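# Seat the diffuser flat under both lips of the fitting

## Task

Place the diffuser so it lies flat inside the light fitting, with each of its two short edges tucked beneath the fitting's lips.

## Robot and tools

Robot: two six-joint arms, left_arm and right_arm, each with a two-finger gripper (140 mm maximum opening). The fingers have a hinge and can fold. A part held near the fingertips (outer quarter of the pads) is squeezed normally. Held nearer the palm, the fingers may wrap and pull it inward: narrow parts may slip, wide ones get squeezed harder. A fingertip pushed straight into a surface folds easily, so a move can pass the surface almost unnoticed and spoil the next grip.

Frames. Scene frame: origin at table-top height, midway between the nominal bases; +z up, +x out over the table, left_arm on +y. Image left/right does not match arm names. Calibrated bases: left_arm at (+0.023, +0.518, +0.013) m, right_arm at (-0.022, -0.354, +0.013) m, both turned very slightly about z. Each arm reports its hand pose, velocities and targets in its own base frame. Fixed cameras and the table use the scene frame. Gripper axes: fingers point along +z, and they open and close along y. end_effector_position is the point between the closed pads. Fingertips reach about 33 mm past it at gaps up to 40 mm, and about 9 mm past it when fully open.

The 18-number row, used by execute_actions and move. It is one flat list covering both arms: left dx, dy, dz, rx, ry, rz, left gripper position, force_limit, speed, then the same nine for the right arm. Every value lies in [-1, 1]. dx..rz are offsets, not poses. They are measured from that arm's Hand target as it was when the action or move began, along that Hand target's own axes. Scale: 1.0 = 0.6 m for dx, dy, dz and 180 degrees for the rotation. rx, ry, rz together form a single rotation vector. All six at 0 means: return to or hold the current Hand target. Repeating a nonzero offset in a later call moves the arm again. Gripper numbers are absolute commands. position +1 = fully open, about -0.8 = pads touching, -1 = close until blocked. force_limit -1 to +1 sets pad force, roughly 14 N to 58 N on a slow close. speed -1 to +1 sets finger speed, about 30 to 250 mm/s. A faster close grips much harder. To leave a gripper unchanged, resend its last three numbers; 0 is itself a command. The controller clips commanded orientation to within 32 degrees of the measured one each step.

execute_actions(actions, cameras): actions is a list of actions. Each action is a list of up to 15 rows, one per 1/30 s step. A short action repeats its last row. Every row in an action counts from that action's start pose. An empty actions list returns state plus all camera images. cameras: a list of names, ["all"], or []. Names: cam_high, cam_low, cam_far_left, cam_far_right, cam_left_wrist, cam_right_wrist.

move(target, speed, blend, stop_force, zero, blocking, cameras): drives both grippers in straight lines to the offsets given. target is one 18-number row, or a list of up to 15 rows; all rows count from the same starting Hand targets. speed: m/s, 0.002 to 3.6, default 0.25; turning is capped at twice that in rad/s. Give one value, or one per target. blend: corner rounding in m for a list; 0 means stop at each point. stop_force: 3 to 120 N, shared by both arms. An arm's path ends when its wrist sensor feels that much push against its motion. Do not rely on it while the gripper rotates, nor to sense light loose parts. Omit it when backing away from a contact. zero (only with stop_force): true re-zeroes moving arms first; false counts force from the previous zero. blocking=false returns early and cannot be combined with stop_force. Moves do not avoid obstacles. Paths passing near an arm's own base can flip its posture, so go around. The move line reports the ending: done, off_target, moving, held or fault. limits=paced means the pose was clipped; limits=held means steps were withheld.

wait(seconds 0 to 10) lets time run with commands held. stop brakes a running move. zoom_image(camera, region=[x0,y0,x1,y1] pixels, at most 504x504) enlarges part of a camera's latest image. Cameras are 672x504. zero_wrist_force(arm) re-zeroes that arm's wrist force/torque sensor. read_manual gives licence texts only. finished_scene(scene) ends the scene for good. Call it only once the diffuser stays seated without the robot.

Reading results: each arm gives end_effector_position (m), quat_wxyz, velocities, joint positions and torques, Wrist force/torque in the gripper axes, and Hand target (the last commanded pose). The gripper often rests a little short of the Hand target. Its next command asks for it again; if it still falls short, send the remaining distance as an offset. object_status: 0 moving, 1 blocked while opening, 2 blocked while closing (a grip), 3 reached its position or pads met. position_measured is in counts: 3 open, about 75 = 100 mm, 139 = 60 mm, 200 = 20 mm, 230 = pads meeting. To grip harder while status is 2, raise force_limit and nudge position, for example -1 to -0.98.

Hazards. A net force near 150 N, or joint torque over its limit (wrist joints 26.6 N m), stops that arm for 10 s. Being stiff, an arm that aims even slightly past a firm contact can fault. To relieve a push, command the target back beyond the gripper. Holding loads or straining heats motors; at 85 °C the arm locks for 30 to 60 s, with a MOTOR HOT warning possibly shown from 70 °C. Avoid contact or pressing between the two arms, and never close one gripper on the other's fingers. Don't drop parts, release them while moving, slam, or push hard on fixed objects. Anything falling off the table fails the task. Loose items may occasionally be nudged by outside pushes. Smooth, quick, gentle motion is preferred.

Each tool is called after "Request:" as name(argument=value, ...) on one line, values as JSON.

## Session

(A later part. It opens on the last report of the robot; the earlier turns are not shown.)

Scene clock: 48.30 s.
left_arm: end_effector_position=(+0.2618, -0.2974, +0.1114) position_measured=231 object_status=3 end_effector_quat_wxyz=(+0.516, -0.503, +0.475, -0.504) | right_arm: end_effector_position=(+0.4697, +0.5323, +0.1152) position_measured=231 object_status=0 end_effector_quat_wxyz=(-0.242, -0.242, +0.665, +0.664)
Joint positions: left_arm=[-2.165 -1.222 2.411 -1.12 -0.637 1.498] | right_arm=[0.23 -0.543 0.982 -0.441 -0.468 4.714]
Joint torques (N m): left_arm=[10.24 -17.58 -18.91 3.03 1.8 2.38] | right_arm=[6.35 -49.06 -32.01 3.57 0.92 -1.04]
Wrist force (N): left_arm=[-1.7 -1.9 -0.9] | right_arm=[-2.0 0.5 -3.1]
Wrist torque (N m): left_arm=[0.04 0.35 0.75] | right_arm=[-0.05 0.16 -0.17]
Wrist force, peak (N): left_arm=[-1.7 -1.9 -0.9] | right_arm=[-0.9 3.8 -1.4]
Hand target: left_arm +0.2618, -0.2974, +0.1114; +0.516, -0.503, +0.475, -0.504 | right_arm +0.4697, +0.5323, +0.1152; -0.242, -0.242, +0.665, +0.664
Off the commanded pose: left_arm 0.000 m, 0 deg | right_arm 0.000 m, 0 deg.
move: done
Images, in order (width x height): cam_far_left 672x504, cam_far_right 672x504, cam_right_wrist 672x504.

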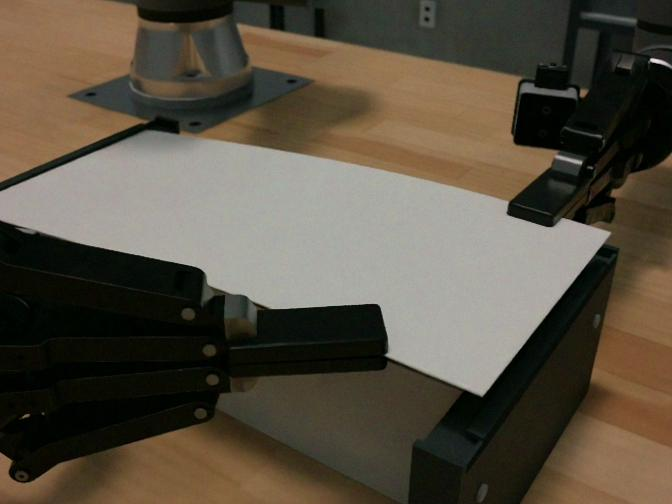

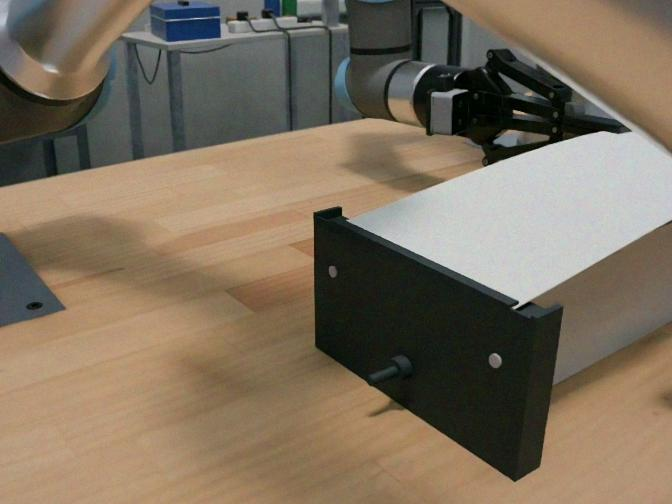

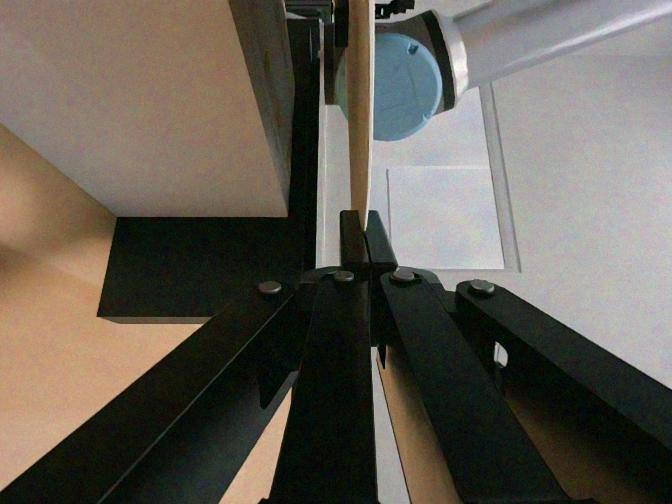

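Request:
move(target=[[0.0043, -0.0072, 0.0003, -0.0004, -0.0026, -0.061, -1, 0.6, -1, 0.0019, 0.0132, -0.0023, 0.0469, 0, 0.0392, -1, 0.6, -1], [0.0088, -0.0089, 0.0004, -0.0007, -0.0051, -0.122, -1, 0.6, -1, 0.0028, 0.0258, -0.0033, 0.0938, 0, 0.0784, -1, 0.6, -1]], speed=0.06, blend=[0.003, 0], cameras=["cam_far_left", "cam_far_right", "cam_low"])

Request:
zoom_image(camera="cam_far_left", region=[400, 200, 640, 470])

Request:
zoom_image(camera="cam_far_right", region=[430, 220, 590, 340])

Scene clock: 57.70 s.
left_arm: end_effector_position=(+0.2620, -0.3027, +0.1168) position_measured=231 object_status=3 end_effector_quat_wxyz=(-0.414, +0.589, -0.367, +0.589) | right_arm: end_effector_position=(+0.4697, +0.5297, +0.1307) position_measured=231 object_status=3 end_effector_quat_wxyz=(-0.283, -0.191, +0.779, +0.525)
Joint positions: left_arm=[-2.145 -1.232 2.383 -1.09 -0.631 1.121] | right_arm=[0.25 -0.757 1.151 -0.967 -0.56 5.467]
Joint torques (N m): left_arm=[6.95 -25.4 -11.93 2.82 0.58 2.13] | right_arm=[-5.59 -43.72 -11.41 2.83 1.59 -0.44]
Wrist force (N): left_arm=[-0.2 -0.2 -2.7] | right_arm=[-5.8 1.4 -2.7]
Wrist torque (N m): left_arm=[-0.07 0.50 0.66] | right_arm=[-0.15 0.30 -0.13]
Wrist force, peak (N): left_arm=[-1.7 -1.4 2.2] | right_arm=[-5.5 3.1 -2.1]
Hand target: left_arm +0.2620, -0.3026, +0.1168; -0.414, +0.589, -0.367, +0.589 | right_arm +0.4697, +0.5297, +0.1306; -0.283, -0.191, +0.779, +0.525
Off the commanded pose: left_arm 0.000 m, 0 deg | right_arm 0.000 m, 0 deg.
move: done
Images, in order (width x height): cam_low 672x504, cam_far_left 672x504, cam_far_right 672x504.

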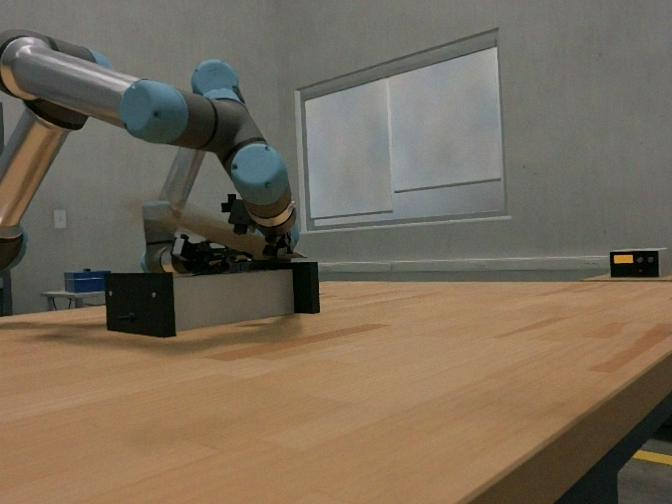

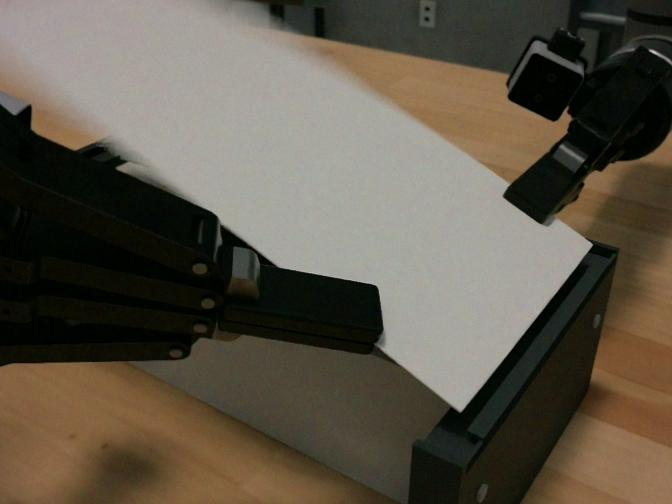

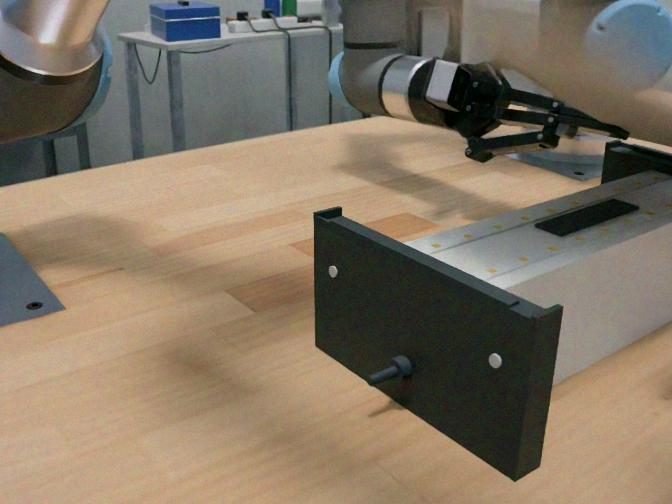

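Scaled by 1.867 from the camera's 672x504 image, which has a finer 960x720 frame.

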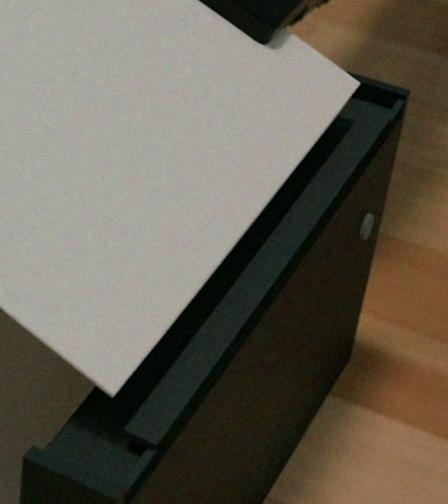

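Scaled by 3.150 from the camera's 672x504 image, which has a finer 960x720 frame.

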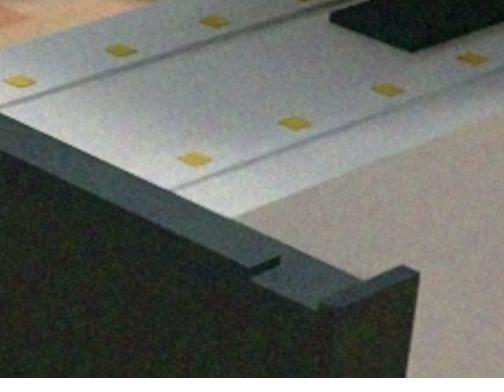

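Request:
move(target=[-0.0197, -0.0293, 0.0013, 0.0007, 0.0051, 0.122, -1, 0.6, -1, -0.0157, 0.0067, 0.0187, -0.0938, 0, -0.0784, -1, 0.6, -1], speed=0.05, cameras=["cam_far_left", "cam_far_right", "cam_high"])

Request:
zoom_image(camera="cam_far_left", region=[220, 170, 640, 470])

Request:
zoom_image(camera="cam_far_right", region=[300, 140, 640, 360])

Request:
zoom_image(camera="cam_high", region=[375, 200, 495, 375])

Scene clock: 64.20 s.
left_arm: end_effector_position=(+0.2614, -0.2849, +0.1284) position_measured=231 object_status=3 end_effector_quat_wxyz=(+0.516, -0.503, +0.475, -0.504) | right_arm: end_effector_position=(+0.4698, +0.5448, +0.1288) position_measured=231 object_status=3 end_effector_quat_wxyz=(-0.242, -0.242, +0.665, +0.664)
Joint positions: left_arm=[-2.192 -1.298 2.441 -1.075 -0.664 1.501] | right_arm=[0.247 -0.545 0.949 -0.405 -0.451 4.714]
Joint torques (N m): left_arm=[2.33 -16.16 -10.79 1.76 -0.21 -2.6] | right_arm=[3.93 -65.87 -7.73 -1.72 -1.04 0.19]
Wrist force (N): left_arm=[-1.8 -0.5 0.2] | right_arm=[-1.8 1.8 -2.3]
Wrist torque (N m): left_arm=[-0.07 0.37 0.75] | right_arm=[-0.13 0.22 -0.08]
Wrist force, peak (N): left_arm=[-4.2 -0.9 -3.9] | right_arm=[-3.9 2.5 -6.8]
Hand target: left_arm +0.2614, -0.2849, +0.1284; +0.516, -0.503, +0.475, -0.504 | right_arm +0.4697, +0.5448, +0.1289; -0.242, -0.242, +0.665, +0.664
Off the commanded pose: left_arm 0.000 m, 0 deg | right_arm 0.000 m, 0 deg.
move: done
Images, in order (width x height): cam_high 672x504, cam_far_left 672x504, cam_far_right 672x504.

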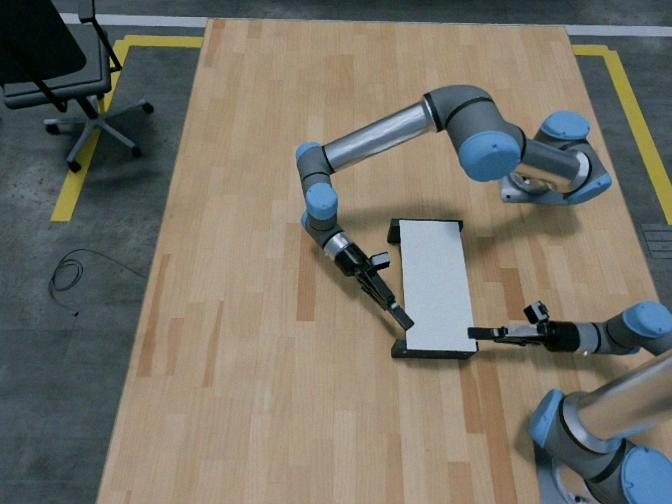

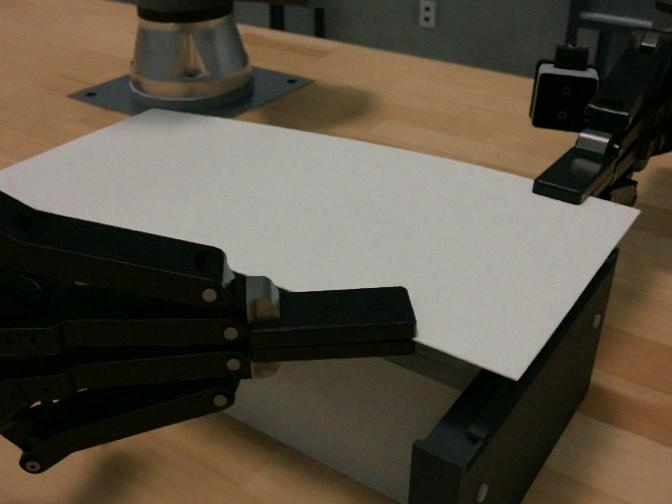

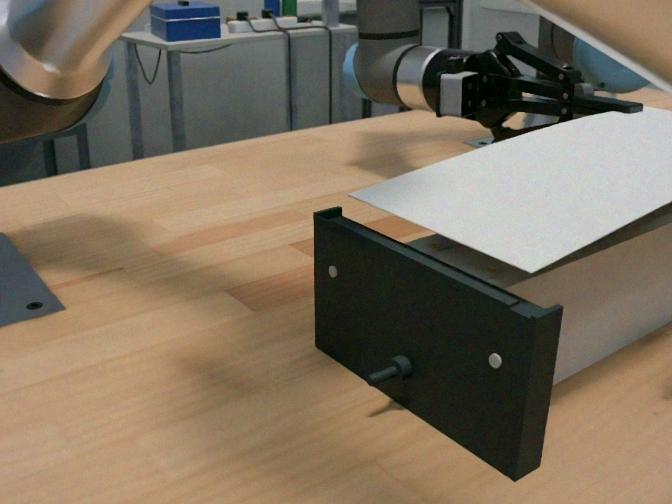

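Scaled by 1.200 from the camera's 672x504 image, which has a finer 960x720 frame.

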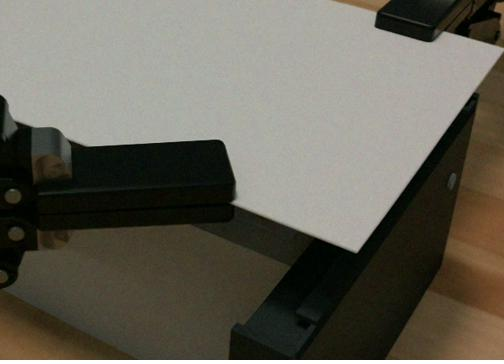

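Scaled by 1.482 from the camera's 672x504 image, which has a finer 960x720 frame.

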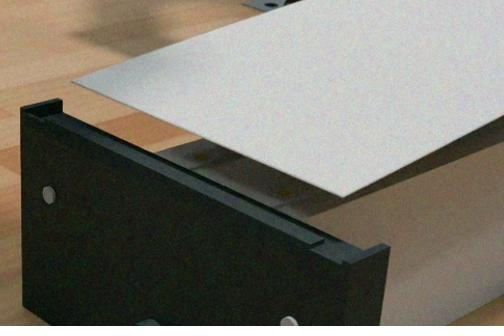

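Scaled by 2.880 from the camera's 672x504 image, which has a finer 960x720 frame.

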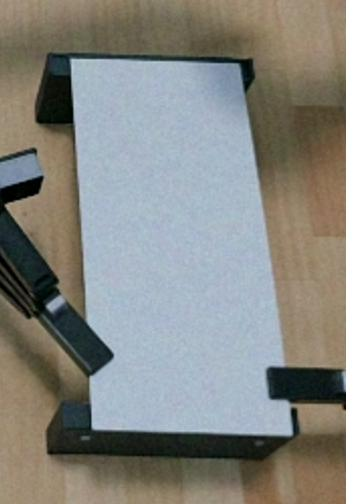

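Request:
move(target=[-0.0005, 0.0283, -0.0012, 0, 0.0002, 0.0055, -1, 0.6, -1, 0, -0.0293, 0, -0.0043, 0, -0.0036, -1, 0.6, -1], speed=0.05, cameras=["cam_far_right", "cam_high"])

Request:
zoom_image(camera="cam_far_right", region=[430, 220, 590, 340])

Request:
zoom_image(camera="cam_far_right", region=[300, 180, 440, 285])

Request:
zoom_image(camera="cam_high", region=[375, 205, 485, 255])

Scene clock: 66.27 s.
left_arm: end_effector_position=(+0.2614, -0.2848, +0.1114) position_measured=231 object_status=3 end_effector_quat_wxyz=(+0.521, -0.499, +0.480, -0.500) end_effector_velocity=(+0.000, +0.000, +0.001) end_effector_angular_velocity=(-0.001, -0.001, -0.002) | right_arm: end_effector_position=(+0.4698, +0.5447, +0.1112) position_measured=231 object_status=3 end_effector_quat_wxyz=(-0.240, -0.244, +0.659, +0.670)
Joint positions: left_arm=[-2.193 -1.241 2.449 -1.14 -0.663 1.519] | right_arm=[0.247 -0.511 0.941 -0.4 -0.451 4.675]
Joint velocities: left_arm=[-0.001 -0.004 0 0.005 0.001 -0.002] | right_arm=[within noise]
Joint torques (N m): left_arm=[-11.15 -29.14 -5.18 3.31 1.3 -2.17] | right_arm=[0.56 -65.87 -24.89 2.77 -1.65 1.42]
Wrist force (N): left_arm=[-1.1 0.0 1.0] | right_arm=[-1.6 2.0 -1.3]
Wrist torque (N m): left_arm=[0.03 0.45 0.61] | right_arm=[-0.11 0.18 -0.04]
Wrist force, peak (N): left_arm=[-1.9 -0.8 -1.6] | right_arm=[-3.5 2.0 -3.2]
Hand target: left_arm +0.2614, -0.2849, +0.1114; +0.521, -0.499, +0.480, -0.500 | right_arm +0.4697, +0.5448, +0.1113; -0.240, -0.244, +0.659, +0.670
Off the commanded pose: left_arm 0.000 m, 0 deg | right_arm 0.000 m, 0 deg.
move: done
Images, in order (width x height): cam_high 672x504, cam_far_right 672x504.

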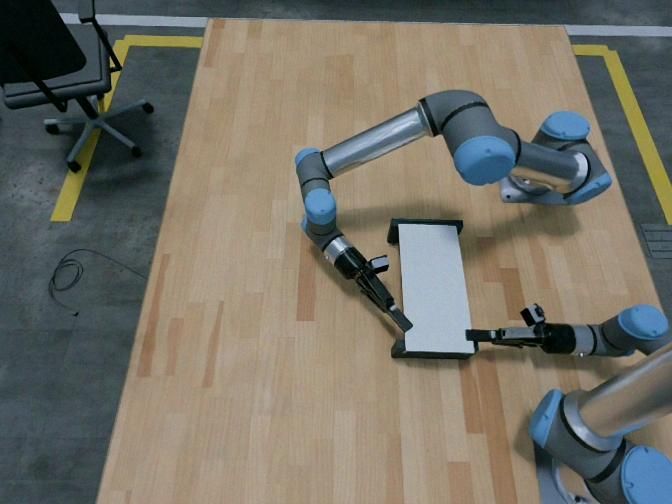

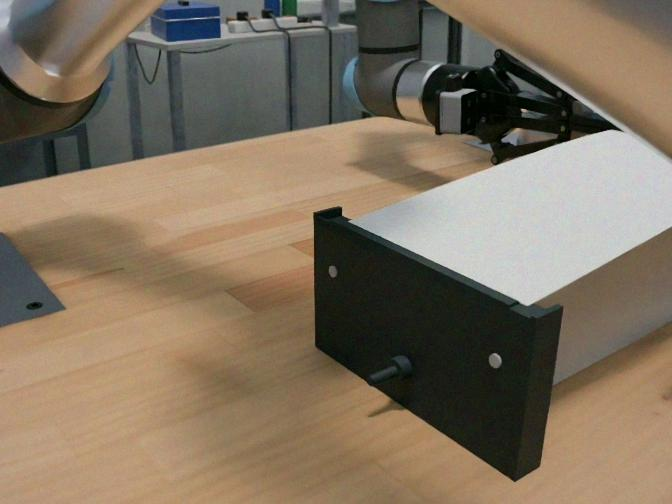

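Scaled by 3.150 from the camera's 672x504 image, which has a finer 960x720 frame.

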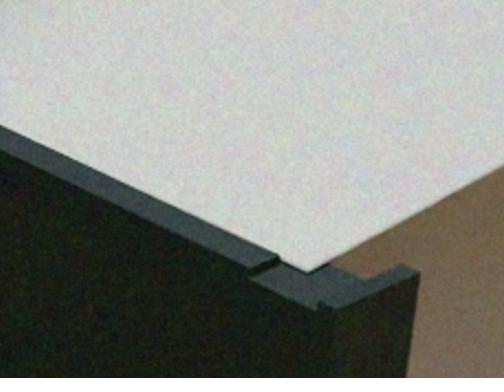

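Scaled by 3.600 from the camera's 672x504 image, which has a finer 960x720 frame.

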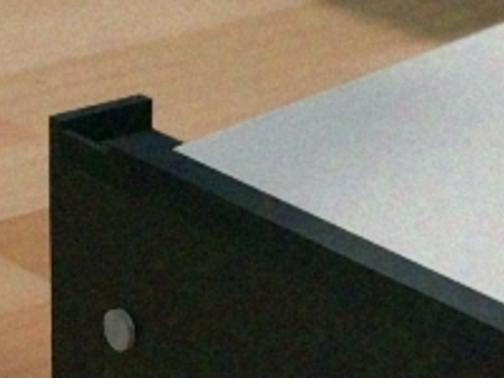

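Scaled by 4.582 from the camera's 672x504 image, which has a finer 960x720 frame.

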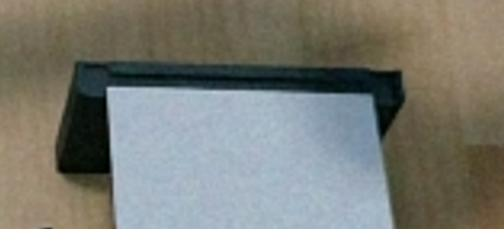

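Request:
move(target=[0.0217, 0.0025, 0, 0, 0, 0, -1, 0.6, -1, 0.0139, -0.0022, -0.0166, 0, 0, 0, -1, 0.6, -1], speed=0.03, cameras=["cam_far_right", "cam_high", "cam_far_left"])

Request:
zoom_image(camera="cam_far_right", region=[430, 220, 590, 340])

Request:
zoom_image(camera="cam_high", region=[375, 205, 485, 255])

Request:
zoom_image(camera="cam_far_right", region=[300, 180, 440, 285])

Scene clock: 70.90 s.
left_arm: end_effector_position=(+0.2620, -0.2980, +0.1099) position_measured=231 object_status=3 end_effector_quat_wxyz=(+0.521, -0.499, +0.480, -0.500) end_effector_velocity=(+0.000, +0.002, +0.000) end_effector_angular_velocity=(+0.002, -0.001, +0.002) | right_arm: end_effector_position=(+0.4697, +0.5317, +0.1097) position_measured=231 object_status=3 end_effector_quat_wxyz=(-0.240, -0.244, +0.659, +0.670)
Joint positions: left_arm=[-2.164 -1.217 2.411 -1.124 -0.635 1.515] | right_arm=[0.229 -0.524 0.971 -0.419 -0.469 4.676]
Joint velocities: left_arm=[-0.003 -0.002 0.004 -0.001 -0.005 0] | right_arm=[within noise]
Joint torques (N m): left_arm=[-7.16 -30.31 5.47 0.61 -2.16 -1.95] | right_arm=[10.11 -49.79 -30.89 2.75 0.39 1.19]
Wrist force (N): left_arm=[-2.4 -0.5 -4.4] | right_arm=[-5.0 1.8 -5.7]
Wrist torque (N m): left_arm=[0.01 0.36 0.78] | right_arm=[-0.12 0.21 -0.08]
Wrist force, peak (N): left_arm=[-2.4 -0.5 -4.4] | right_arm=[-5.0 1.8 -5.7]
Hand target: left_arm +0.2620, -0.2979, +0.1099; +0.521, -0.499, +0.480, -0.500 | right_arm +0.4697, +0.5318, +0.1097; -0.240, -0.244, +0.659, +0.670
Off the commanded pose: left_arm 0.000 m, 0 deg | right_arm 0.000 m, 0 deg.
move: done
Images, in order (width x height): cam_high 672x504, cam_far_left 672x504, cam_far_right 672x504.

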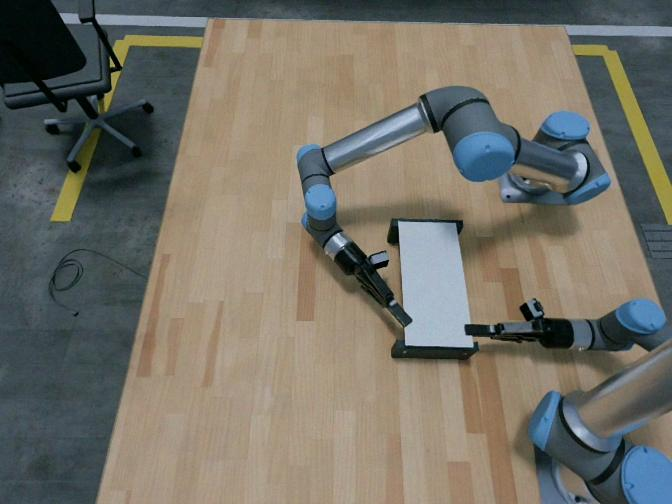

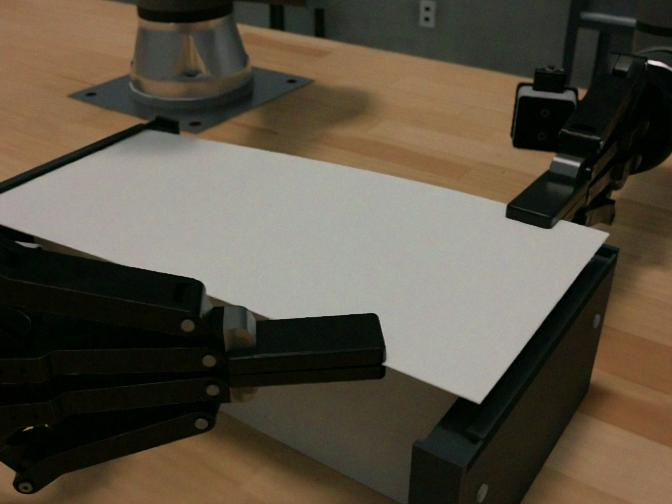

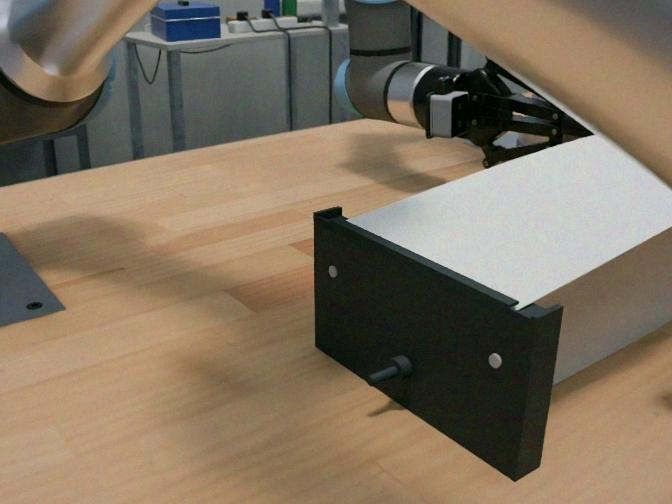

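Scaled by 3.150 from the camera's 672x504 image, which has a finer 960x720 frame.

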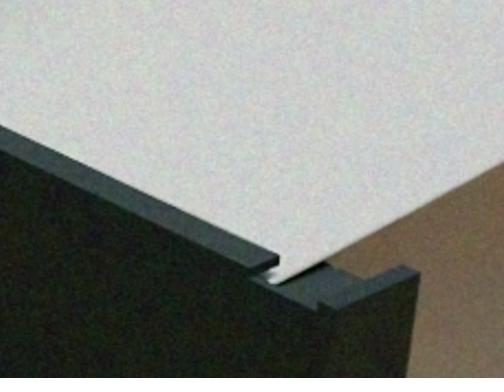

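Scaled by 4.582 from the camera's 672x504 image, which has a finer 960x720 frame.

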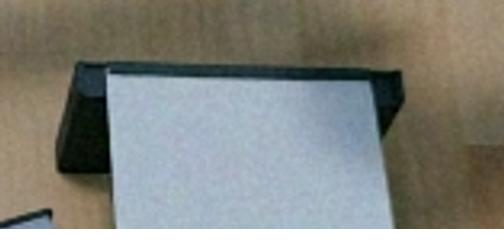

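Scaled by 3.600 from the camera's 672x504 image, which has a finer 960x720 frame.

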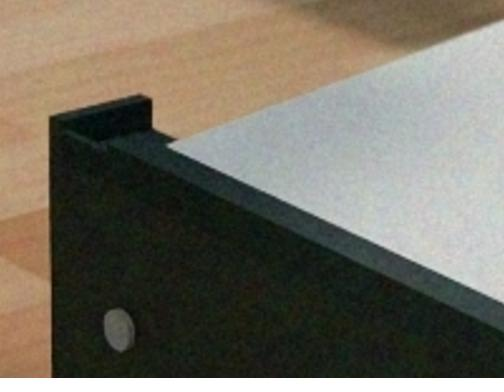

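Request:
move(target=[0.007, -0.0085, -0.0002, -0.0003, -0.0028, -0.0667, -1, 0.6, -1, 0.0032, 0.0212, -0.0045, 0.0512, 0, 0.0427, -1, 0.6, -1], speed=0.04, cameras=["cam_far_right", "cam_far_left"])

Request:
zoom_image(camera="cam_far_right", region=[430, 220, 590, 340])

Request:
zoom_image(camera="cam_far_right", region=[300, 180, 440, 285])

Request:
zoom_image(camera="cam_far_left", region=[400, 200, 640, 470])

Scene clock: 76.17 s.
left_arm: end_effector_position=(+0.2618, -0.3021, +0.1150) position_measured=231 object_status=3 end_effector_quat_wxyz=(-0.467, +0.549, -0.423, +0.549) | right_arm: end_effector_position=(+0.4699, +0.5283, +0.1224) position_measured=231 object_status=3 end_effector_quat_wxyz=(-0.264, -0.218, +0.725, +0.597)
Joint positions: left_arm=[-2.151 -1.226 2.39 -1.097 -0.63 1.307] | right_arm=[0.231 -0.673 1.105 -0.746 -0.497 5.114]
Joint torques (N m): left_arm=[7.55 -23.97 -15.11 1.56 0.91 1.55] | right_arm=[-0.05 -47.36 -25.79 2.16 3.06 -1.15]
Wrist force (N): left_arm=[0.0 -0.5 5.7] | right_arm=[1.4 1.5 3.3]
Wrist torque (N m): left_arm=[-0.08 0.47 0.77] | right_arm=[-0.19 0.10 -0.14]
Wrist force, peak (N): left_arm=[0.1 -0.3 7.7] | right_arm=[-4.9 2.2 -5.3]
Hand target: left_arm +0.2618, -0.3021, +0.1150; -0.467, +0.549, -0.423, +0.549 | right_arm +0.4700, +0.5283, +0.1224; -0.264, -0.218, +0.725, +0.597
Off the commanded pose: left_arm 0.000 m, 0 deg | right_arm 0.000 m, 0 deg.
move: done
Images, in order (width x height): cam_far_left 672x504, cam_far_right 672x504.

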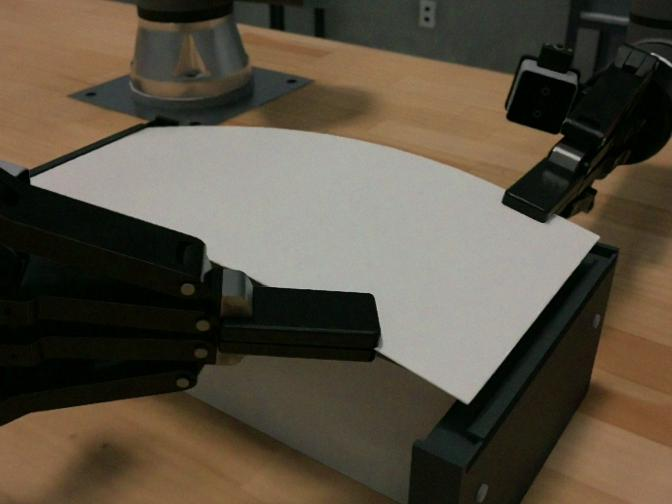

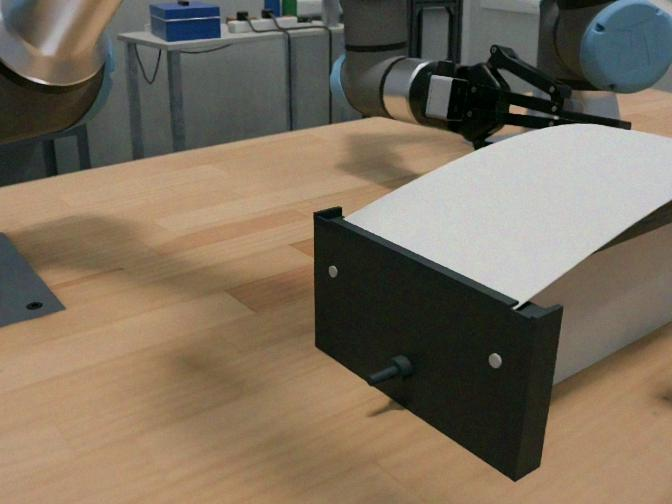

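Scaled by 3.150 from the camera's 672x504 image, which has a finer 960x720 frame.

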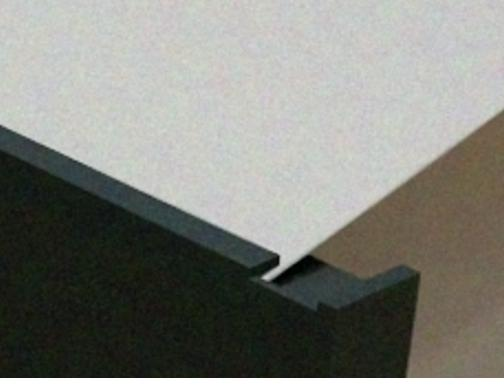

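Scaled by 3.600 from the camera's 672x504 image, which has a finer 960x720 frame.

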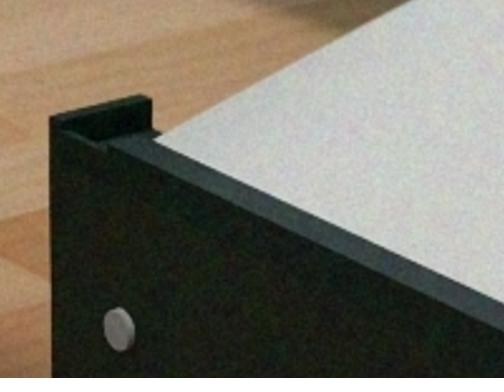

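Scaled by 1.867 from the camera's 672x504 image, which has a finer 960x720 frame.

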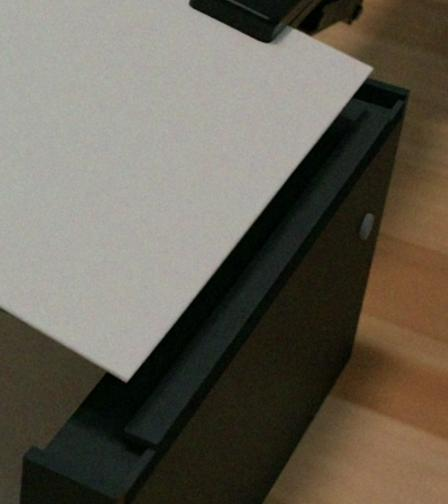

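Request:
move(target=[0.0063, 0.0047, 0, -0.0003, -0.0026, -0.0611, -1, 0.6, -1, 0.0037, 0.0066, -0.0039, 0.0469, 0, 0.0392, -1, 0.6, -1], speed=0.04, cameras=["cam_far_right", "cam_far_left"])

Request:
zoom_image(camera="cam_far_right", region=[430, 220, 590, 340])

Request:
zoom_image(camera="cam_far_right", region=[300, 180, 440, 285])

Request:
zoom_image(camera="cam_far_left", region=[400, 200, 640, 470])

Scene clock: 80.33 s.
left_arm: end_effector_position=(+0.2621, -0.3064, +0.1130) position_measured=231 object_status=3 end_effector_quat_wxyz=(-0.414, +0.590, -0.367, +0.589) end_effector_velocity=(+0.000, +0.000, +0.000) end_effector_angular_velocity=(+0.005, +0.000, -0.001) | right_arm: end_effector_position=(+0.4698, +0.5259, +0.1270) position_measured=231 object_status=3 end_effector_quat_wxyz=(-0.283, -0.192, +0.779, +0.525) end_effector_velocity=(+0.000, +0.000, +0.000) end_effector_angular_velocity=(+0.003, +0.000, +0.000)
Joint positions: left_arm=[-2.138 -1.214 2.373 -1.098 -0.625 1.119] | right_arm=[0.245 -0.757 1.159 -0.972 -0.565 5.461]
Joint velocities: left_arm=[-0.001 0 0 0.001 0 0.005] | right_arm=[0 0 0 0.003 0.002 -0.005]
Joint torques (N m): left_arm=[8.23 -18.59 -15.06 0.78 0.69 1.43] | right_arm=[-0.96 -45.91 -12.1 2.31 2.18 -1.15]
Wrist force (N): left_arm=[0.7 -0.4 1.2] | right_arm=[-3.4 0.8 1.3]
Wrist torque (N m): left_arm=[-0.09 0.61 0.83] | right_arm=[-0.28 0.18 -0.22]
Wrist force, peak (N): left_arm=[1.4 0.0 11.4] | right_arm=[5.4 1.6 7.7]
Hand target: left_arm +0.2621, -0.3064, +0.1130; -0.414, +0.589, -0.367, +0.589 | right_arm +0.4698, +0.5259, +0.1269; -0.283, -0.191, +0.779, +0.525
Off the commanded pose: left_arm 0.000 m, 0 deg | right_arm 0.000 m, 0 deg.
move: done
Images, in order (width x height): cam_far_left 672x504, cam_far_right 672x504.

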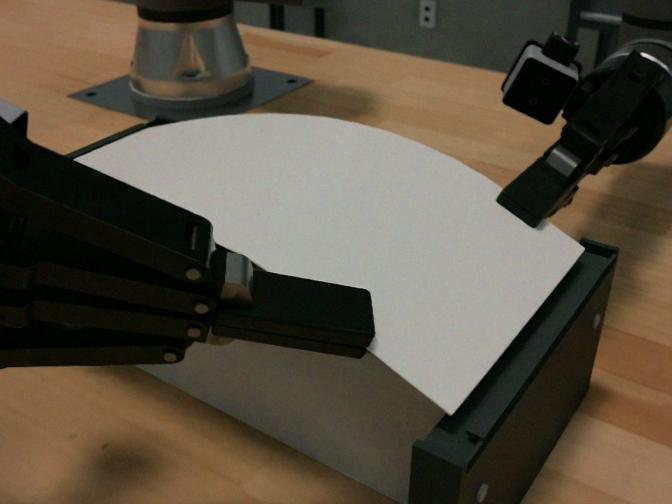

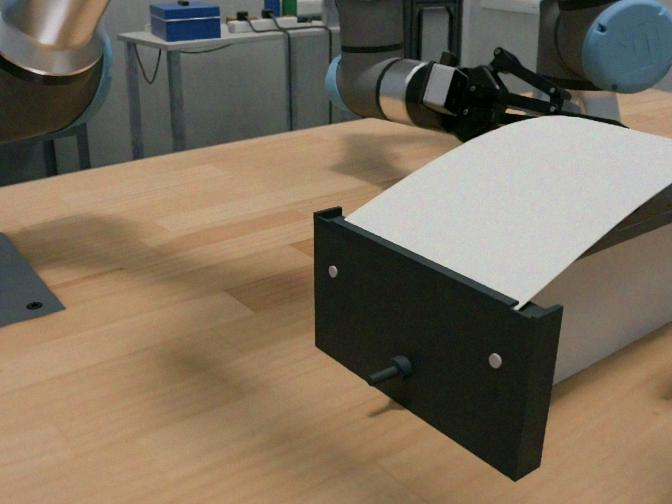

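Scaled by 3.150 from the camera's 672x504 image, which has a finer 960x720 frame.

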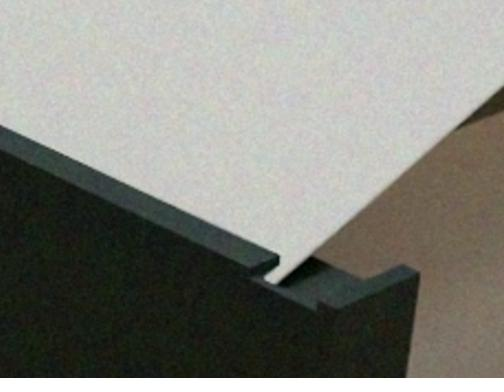

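Scaled by 3.600 from the camera's 672x504 image, which has a finer 960x720 frame.

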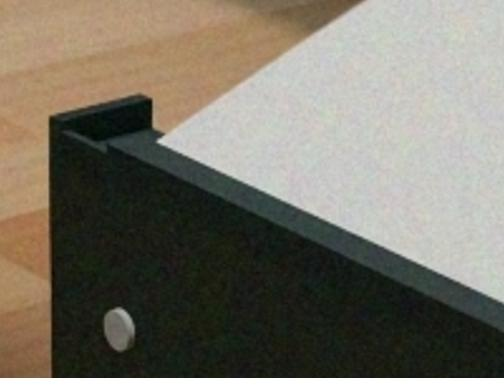

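Scaled by 1.867 from the camera's 672x504 image, which has a finer 960x720 frame.

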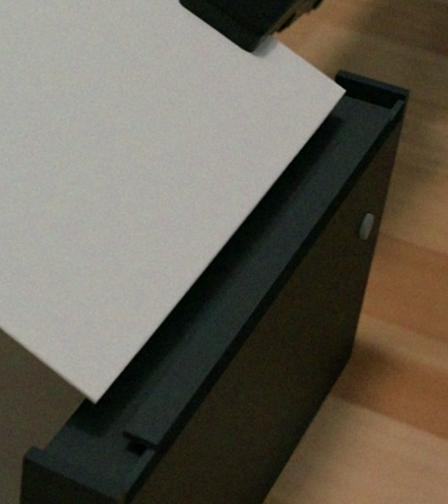

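Request:
move(target=[-0.008, 0.0165, -0.0006, 0.0001, 0.0009, 0.0211, -1, 0.6, -1, -0.005, -0.0207, 0.006, -0.0162, 0, -0.0135, -1, 0.6, -1], speed=0.03, cameras=["cam_far_right", "cam_far_left"])

Request:
zoom_image(camera="cam_far_left", region=[430, 350, 530, 460])

Request:
zoom_image(camera="cam_far_left", region=[530, 200, 630, 310])

Request:
zoom_image(camera="cam_far_right", region=[430, 220, 590, 340])

Scene clock: 83.17 s.
left_arm: end_effector_position=(+0.2621, -0.3058, +0.1020) position_measured=231 object_status=3 end_effector_quat_wxyz=(-0.433, +0.576, -0.387, +0.576) | right_arm: end_effector_position=(+0.4698, +0.5255, +0.1136) position_measured=231 object_status=3 end_effector_quat_wxyz=(-0.277, -0.200, +0.761, +0.551)
Joint positions: left_arm=[-2.141 -1.18 2.38 -1.136 -0.625 1.184] | right_arm=[0.237 -0.72 1.159 -0.925 -0.539 5.348]
Joint torques (N m): left_arm=[-9.61 -33.12 1.45 3.13 -2.78 -3.18] | right_arm=[-2.84 -62.5 -32.36 -1.51 -1.65 1.46]
Wrist force (N): left_arm=[-0.7 -0.8 1.8] | right_arm=[-5.8 2.4 2.5]
Wrist torque (N m): left_arm=[-0.01 0.51 0.67] | right_arm=[-0.25 0.26 -0.18]
Wrist force, peak (N): left_arm=[0.6 -0.4 2.3] | right_arm=[-8.4 3.0 1.7]
Hand target: left_arm +0.2621, -0.3058, +0.1020; -0.433, +0.576, -0.387, +0.576 | right_arm +0.4698, +0.5256, +0.1136; -0.277, -0.201, +0.762, +0.551
Off the commanded pose: left_arm 0.000 m, 0 deg | right_arm 0.000 m, 0 deg.
move: done
Images, in order (width x height): cam_far_left 672x504, cam_far_right 672x504.

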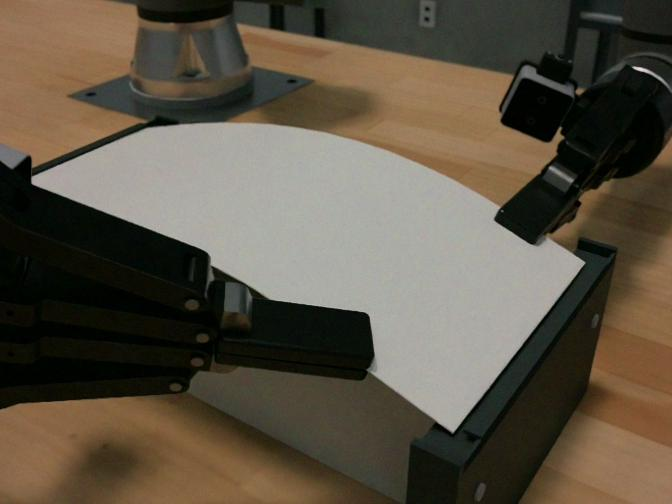

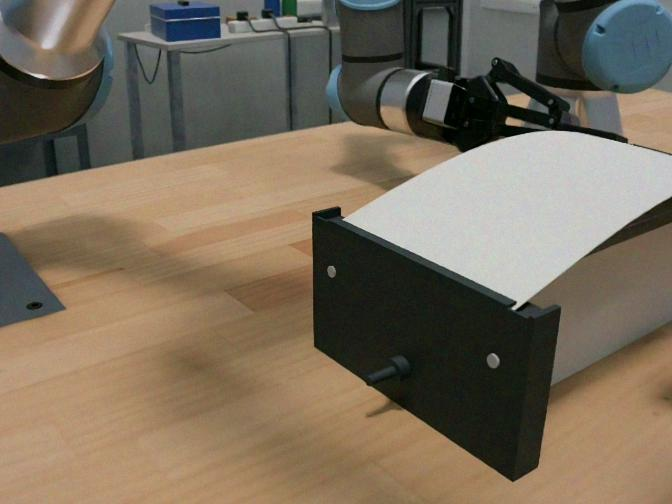

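Scaled by 4.582 from the camera's 672x504 image, which has a finer 960x720 frame.

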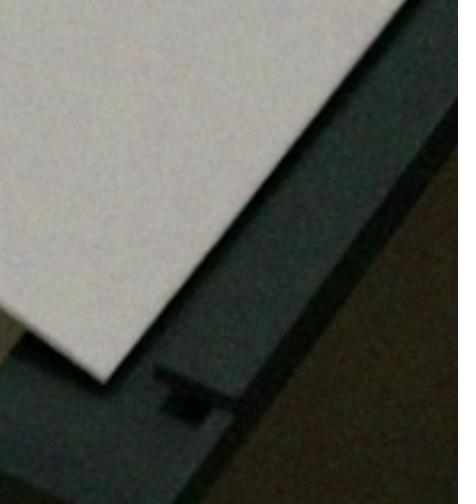

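Scaled by 4.582 from the camera's 672x504 image, which has a finer 960x720 frame.

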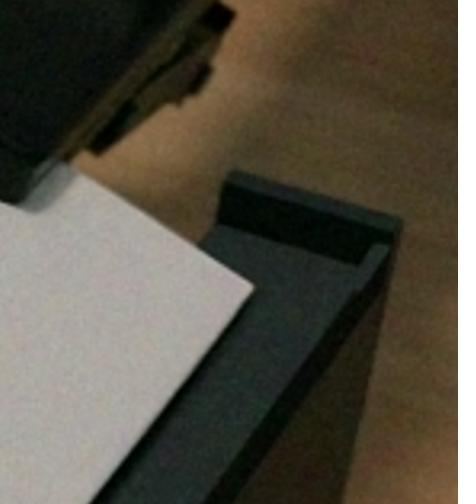

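Scaled by 3.150 from the camera's 672x504 image, which has a finer 960x720 frame.

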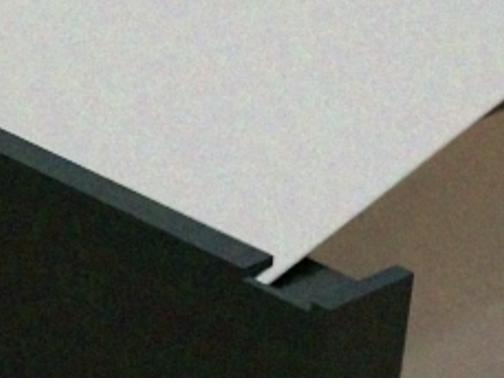

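Request:
move(target=[-0.0083, 0.0018, -0.0002, 0.0001, 0.0007, 0.0167, -1, 0.6, -1, -0.0053, -0.0052, 0.0065, -0.0128, 0, -0.0107, -1, 0.6, -1], speed=0.025, cameras=["cam_far_right", "cam_far_left"])

Request:
zoom_image(camera="cam_far_left", region=[430, 350, 530, 460])

Request:
zoom_image(camera="cam_far_left", region=[530, 200, 630, 310])

Request:
zoom_image(camera="cam_far_right", region=[430, 220, 590, 340])

Scene clock: 85.73 s.
left_arm: end_effector_position=(+0.2619, -0.3014, +0.0993) position_measured=231 object_status=3 end_effector_quat_wxyz=(-0.448, +0.565, -0.402, +0.565) | right_arm: end_effector_position=(+0.4697, +0.5294, +0.1091) position_measured=231 object_status=3 end_effector_quat_wxyz=(-0.272, -0.208, +0.747, +0.570)
Joint positions: left_arm=[-2.151 -1.177 2.395 -1.153 -0.633 1.236] | right_arm=[0.238 -0.691 1.142 -0.871 -0.516 5.257]
Joint torques (N m): left_arm=[-4.16 -20.93 -4.78 2.85 -2.14 -2.82] | right_arm=[5.22 -62.75 -26.08 -2.14 -0.44 1.4]
Wrist force (N): left_arm=[0.8 -0.1 1.9] | right_arm=[-2.4 1.5 0.5]
Wrist torque (N m): left_arm=[-0.05 0.49 0.69] | right_arm=[-0.18 0.17 -0.20]
Wrist force, peak (N): left_arm=[-0.4 -0.7 2.5] | right_arm=[-6.1 2.6 2.8]
Hand target: left_arm +0.2619, -0.3015, +0.0994; -0.448, +0.565, -0.402, +0.565 | right_arm +0.4697, +0.5294, +0.1091; -0.271, -0.208, +0.747, +0.570
Off the commanded pose: left_arm 0.000 m, 0 deg | right_arm 0.000 m, 0 deg.
move: done
Images, in order (width x height): cam_far_left 672x504, cam_far_right 672x504.

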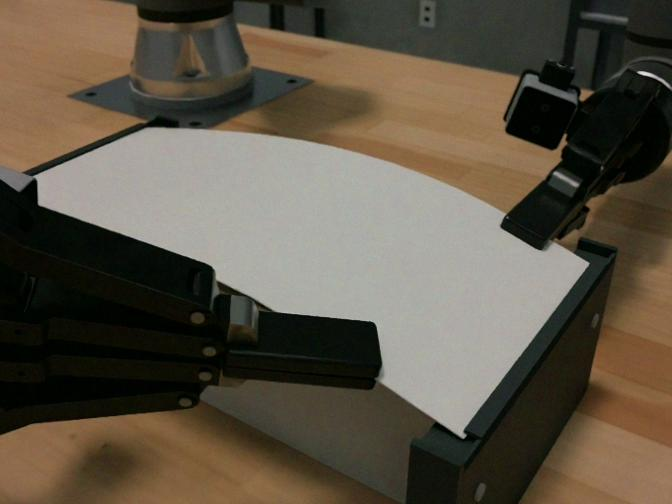

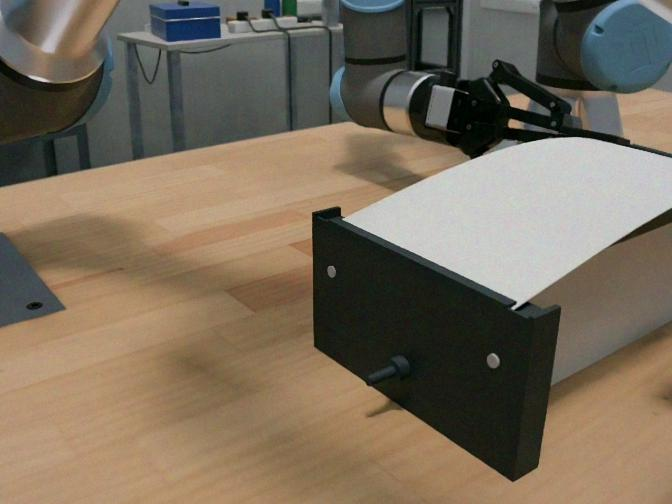

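Scaled by 4.582 from the camera's 672x504 image, which has a finer 960x720 frame.

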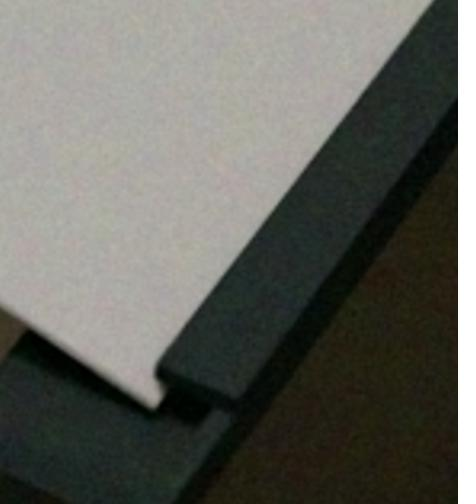

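Scaled by 4.582 from the camera's 672x504 image, which has a finer 960x720 frame.

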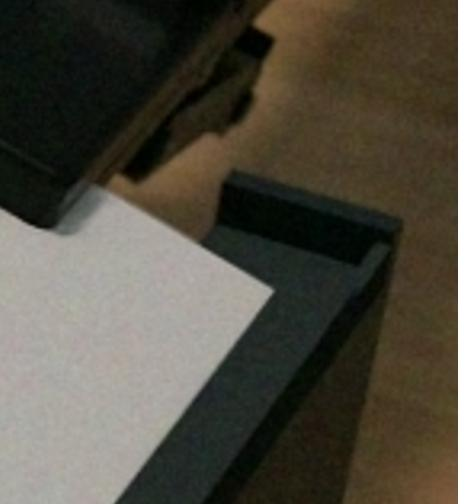

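Scaled by 3.150 from the camera's 672x504 image, which has a finer 960x720 frame.

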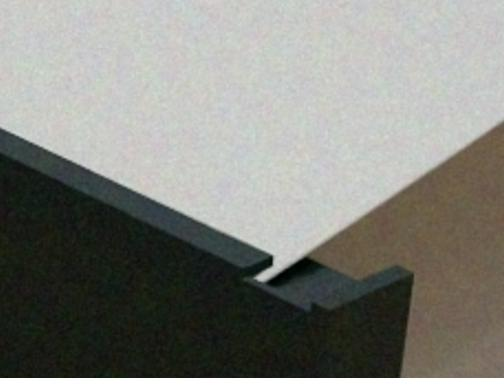

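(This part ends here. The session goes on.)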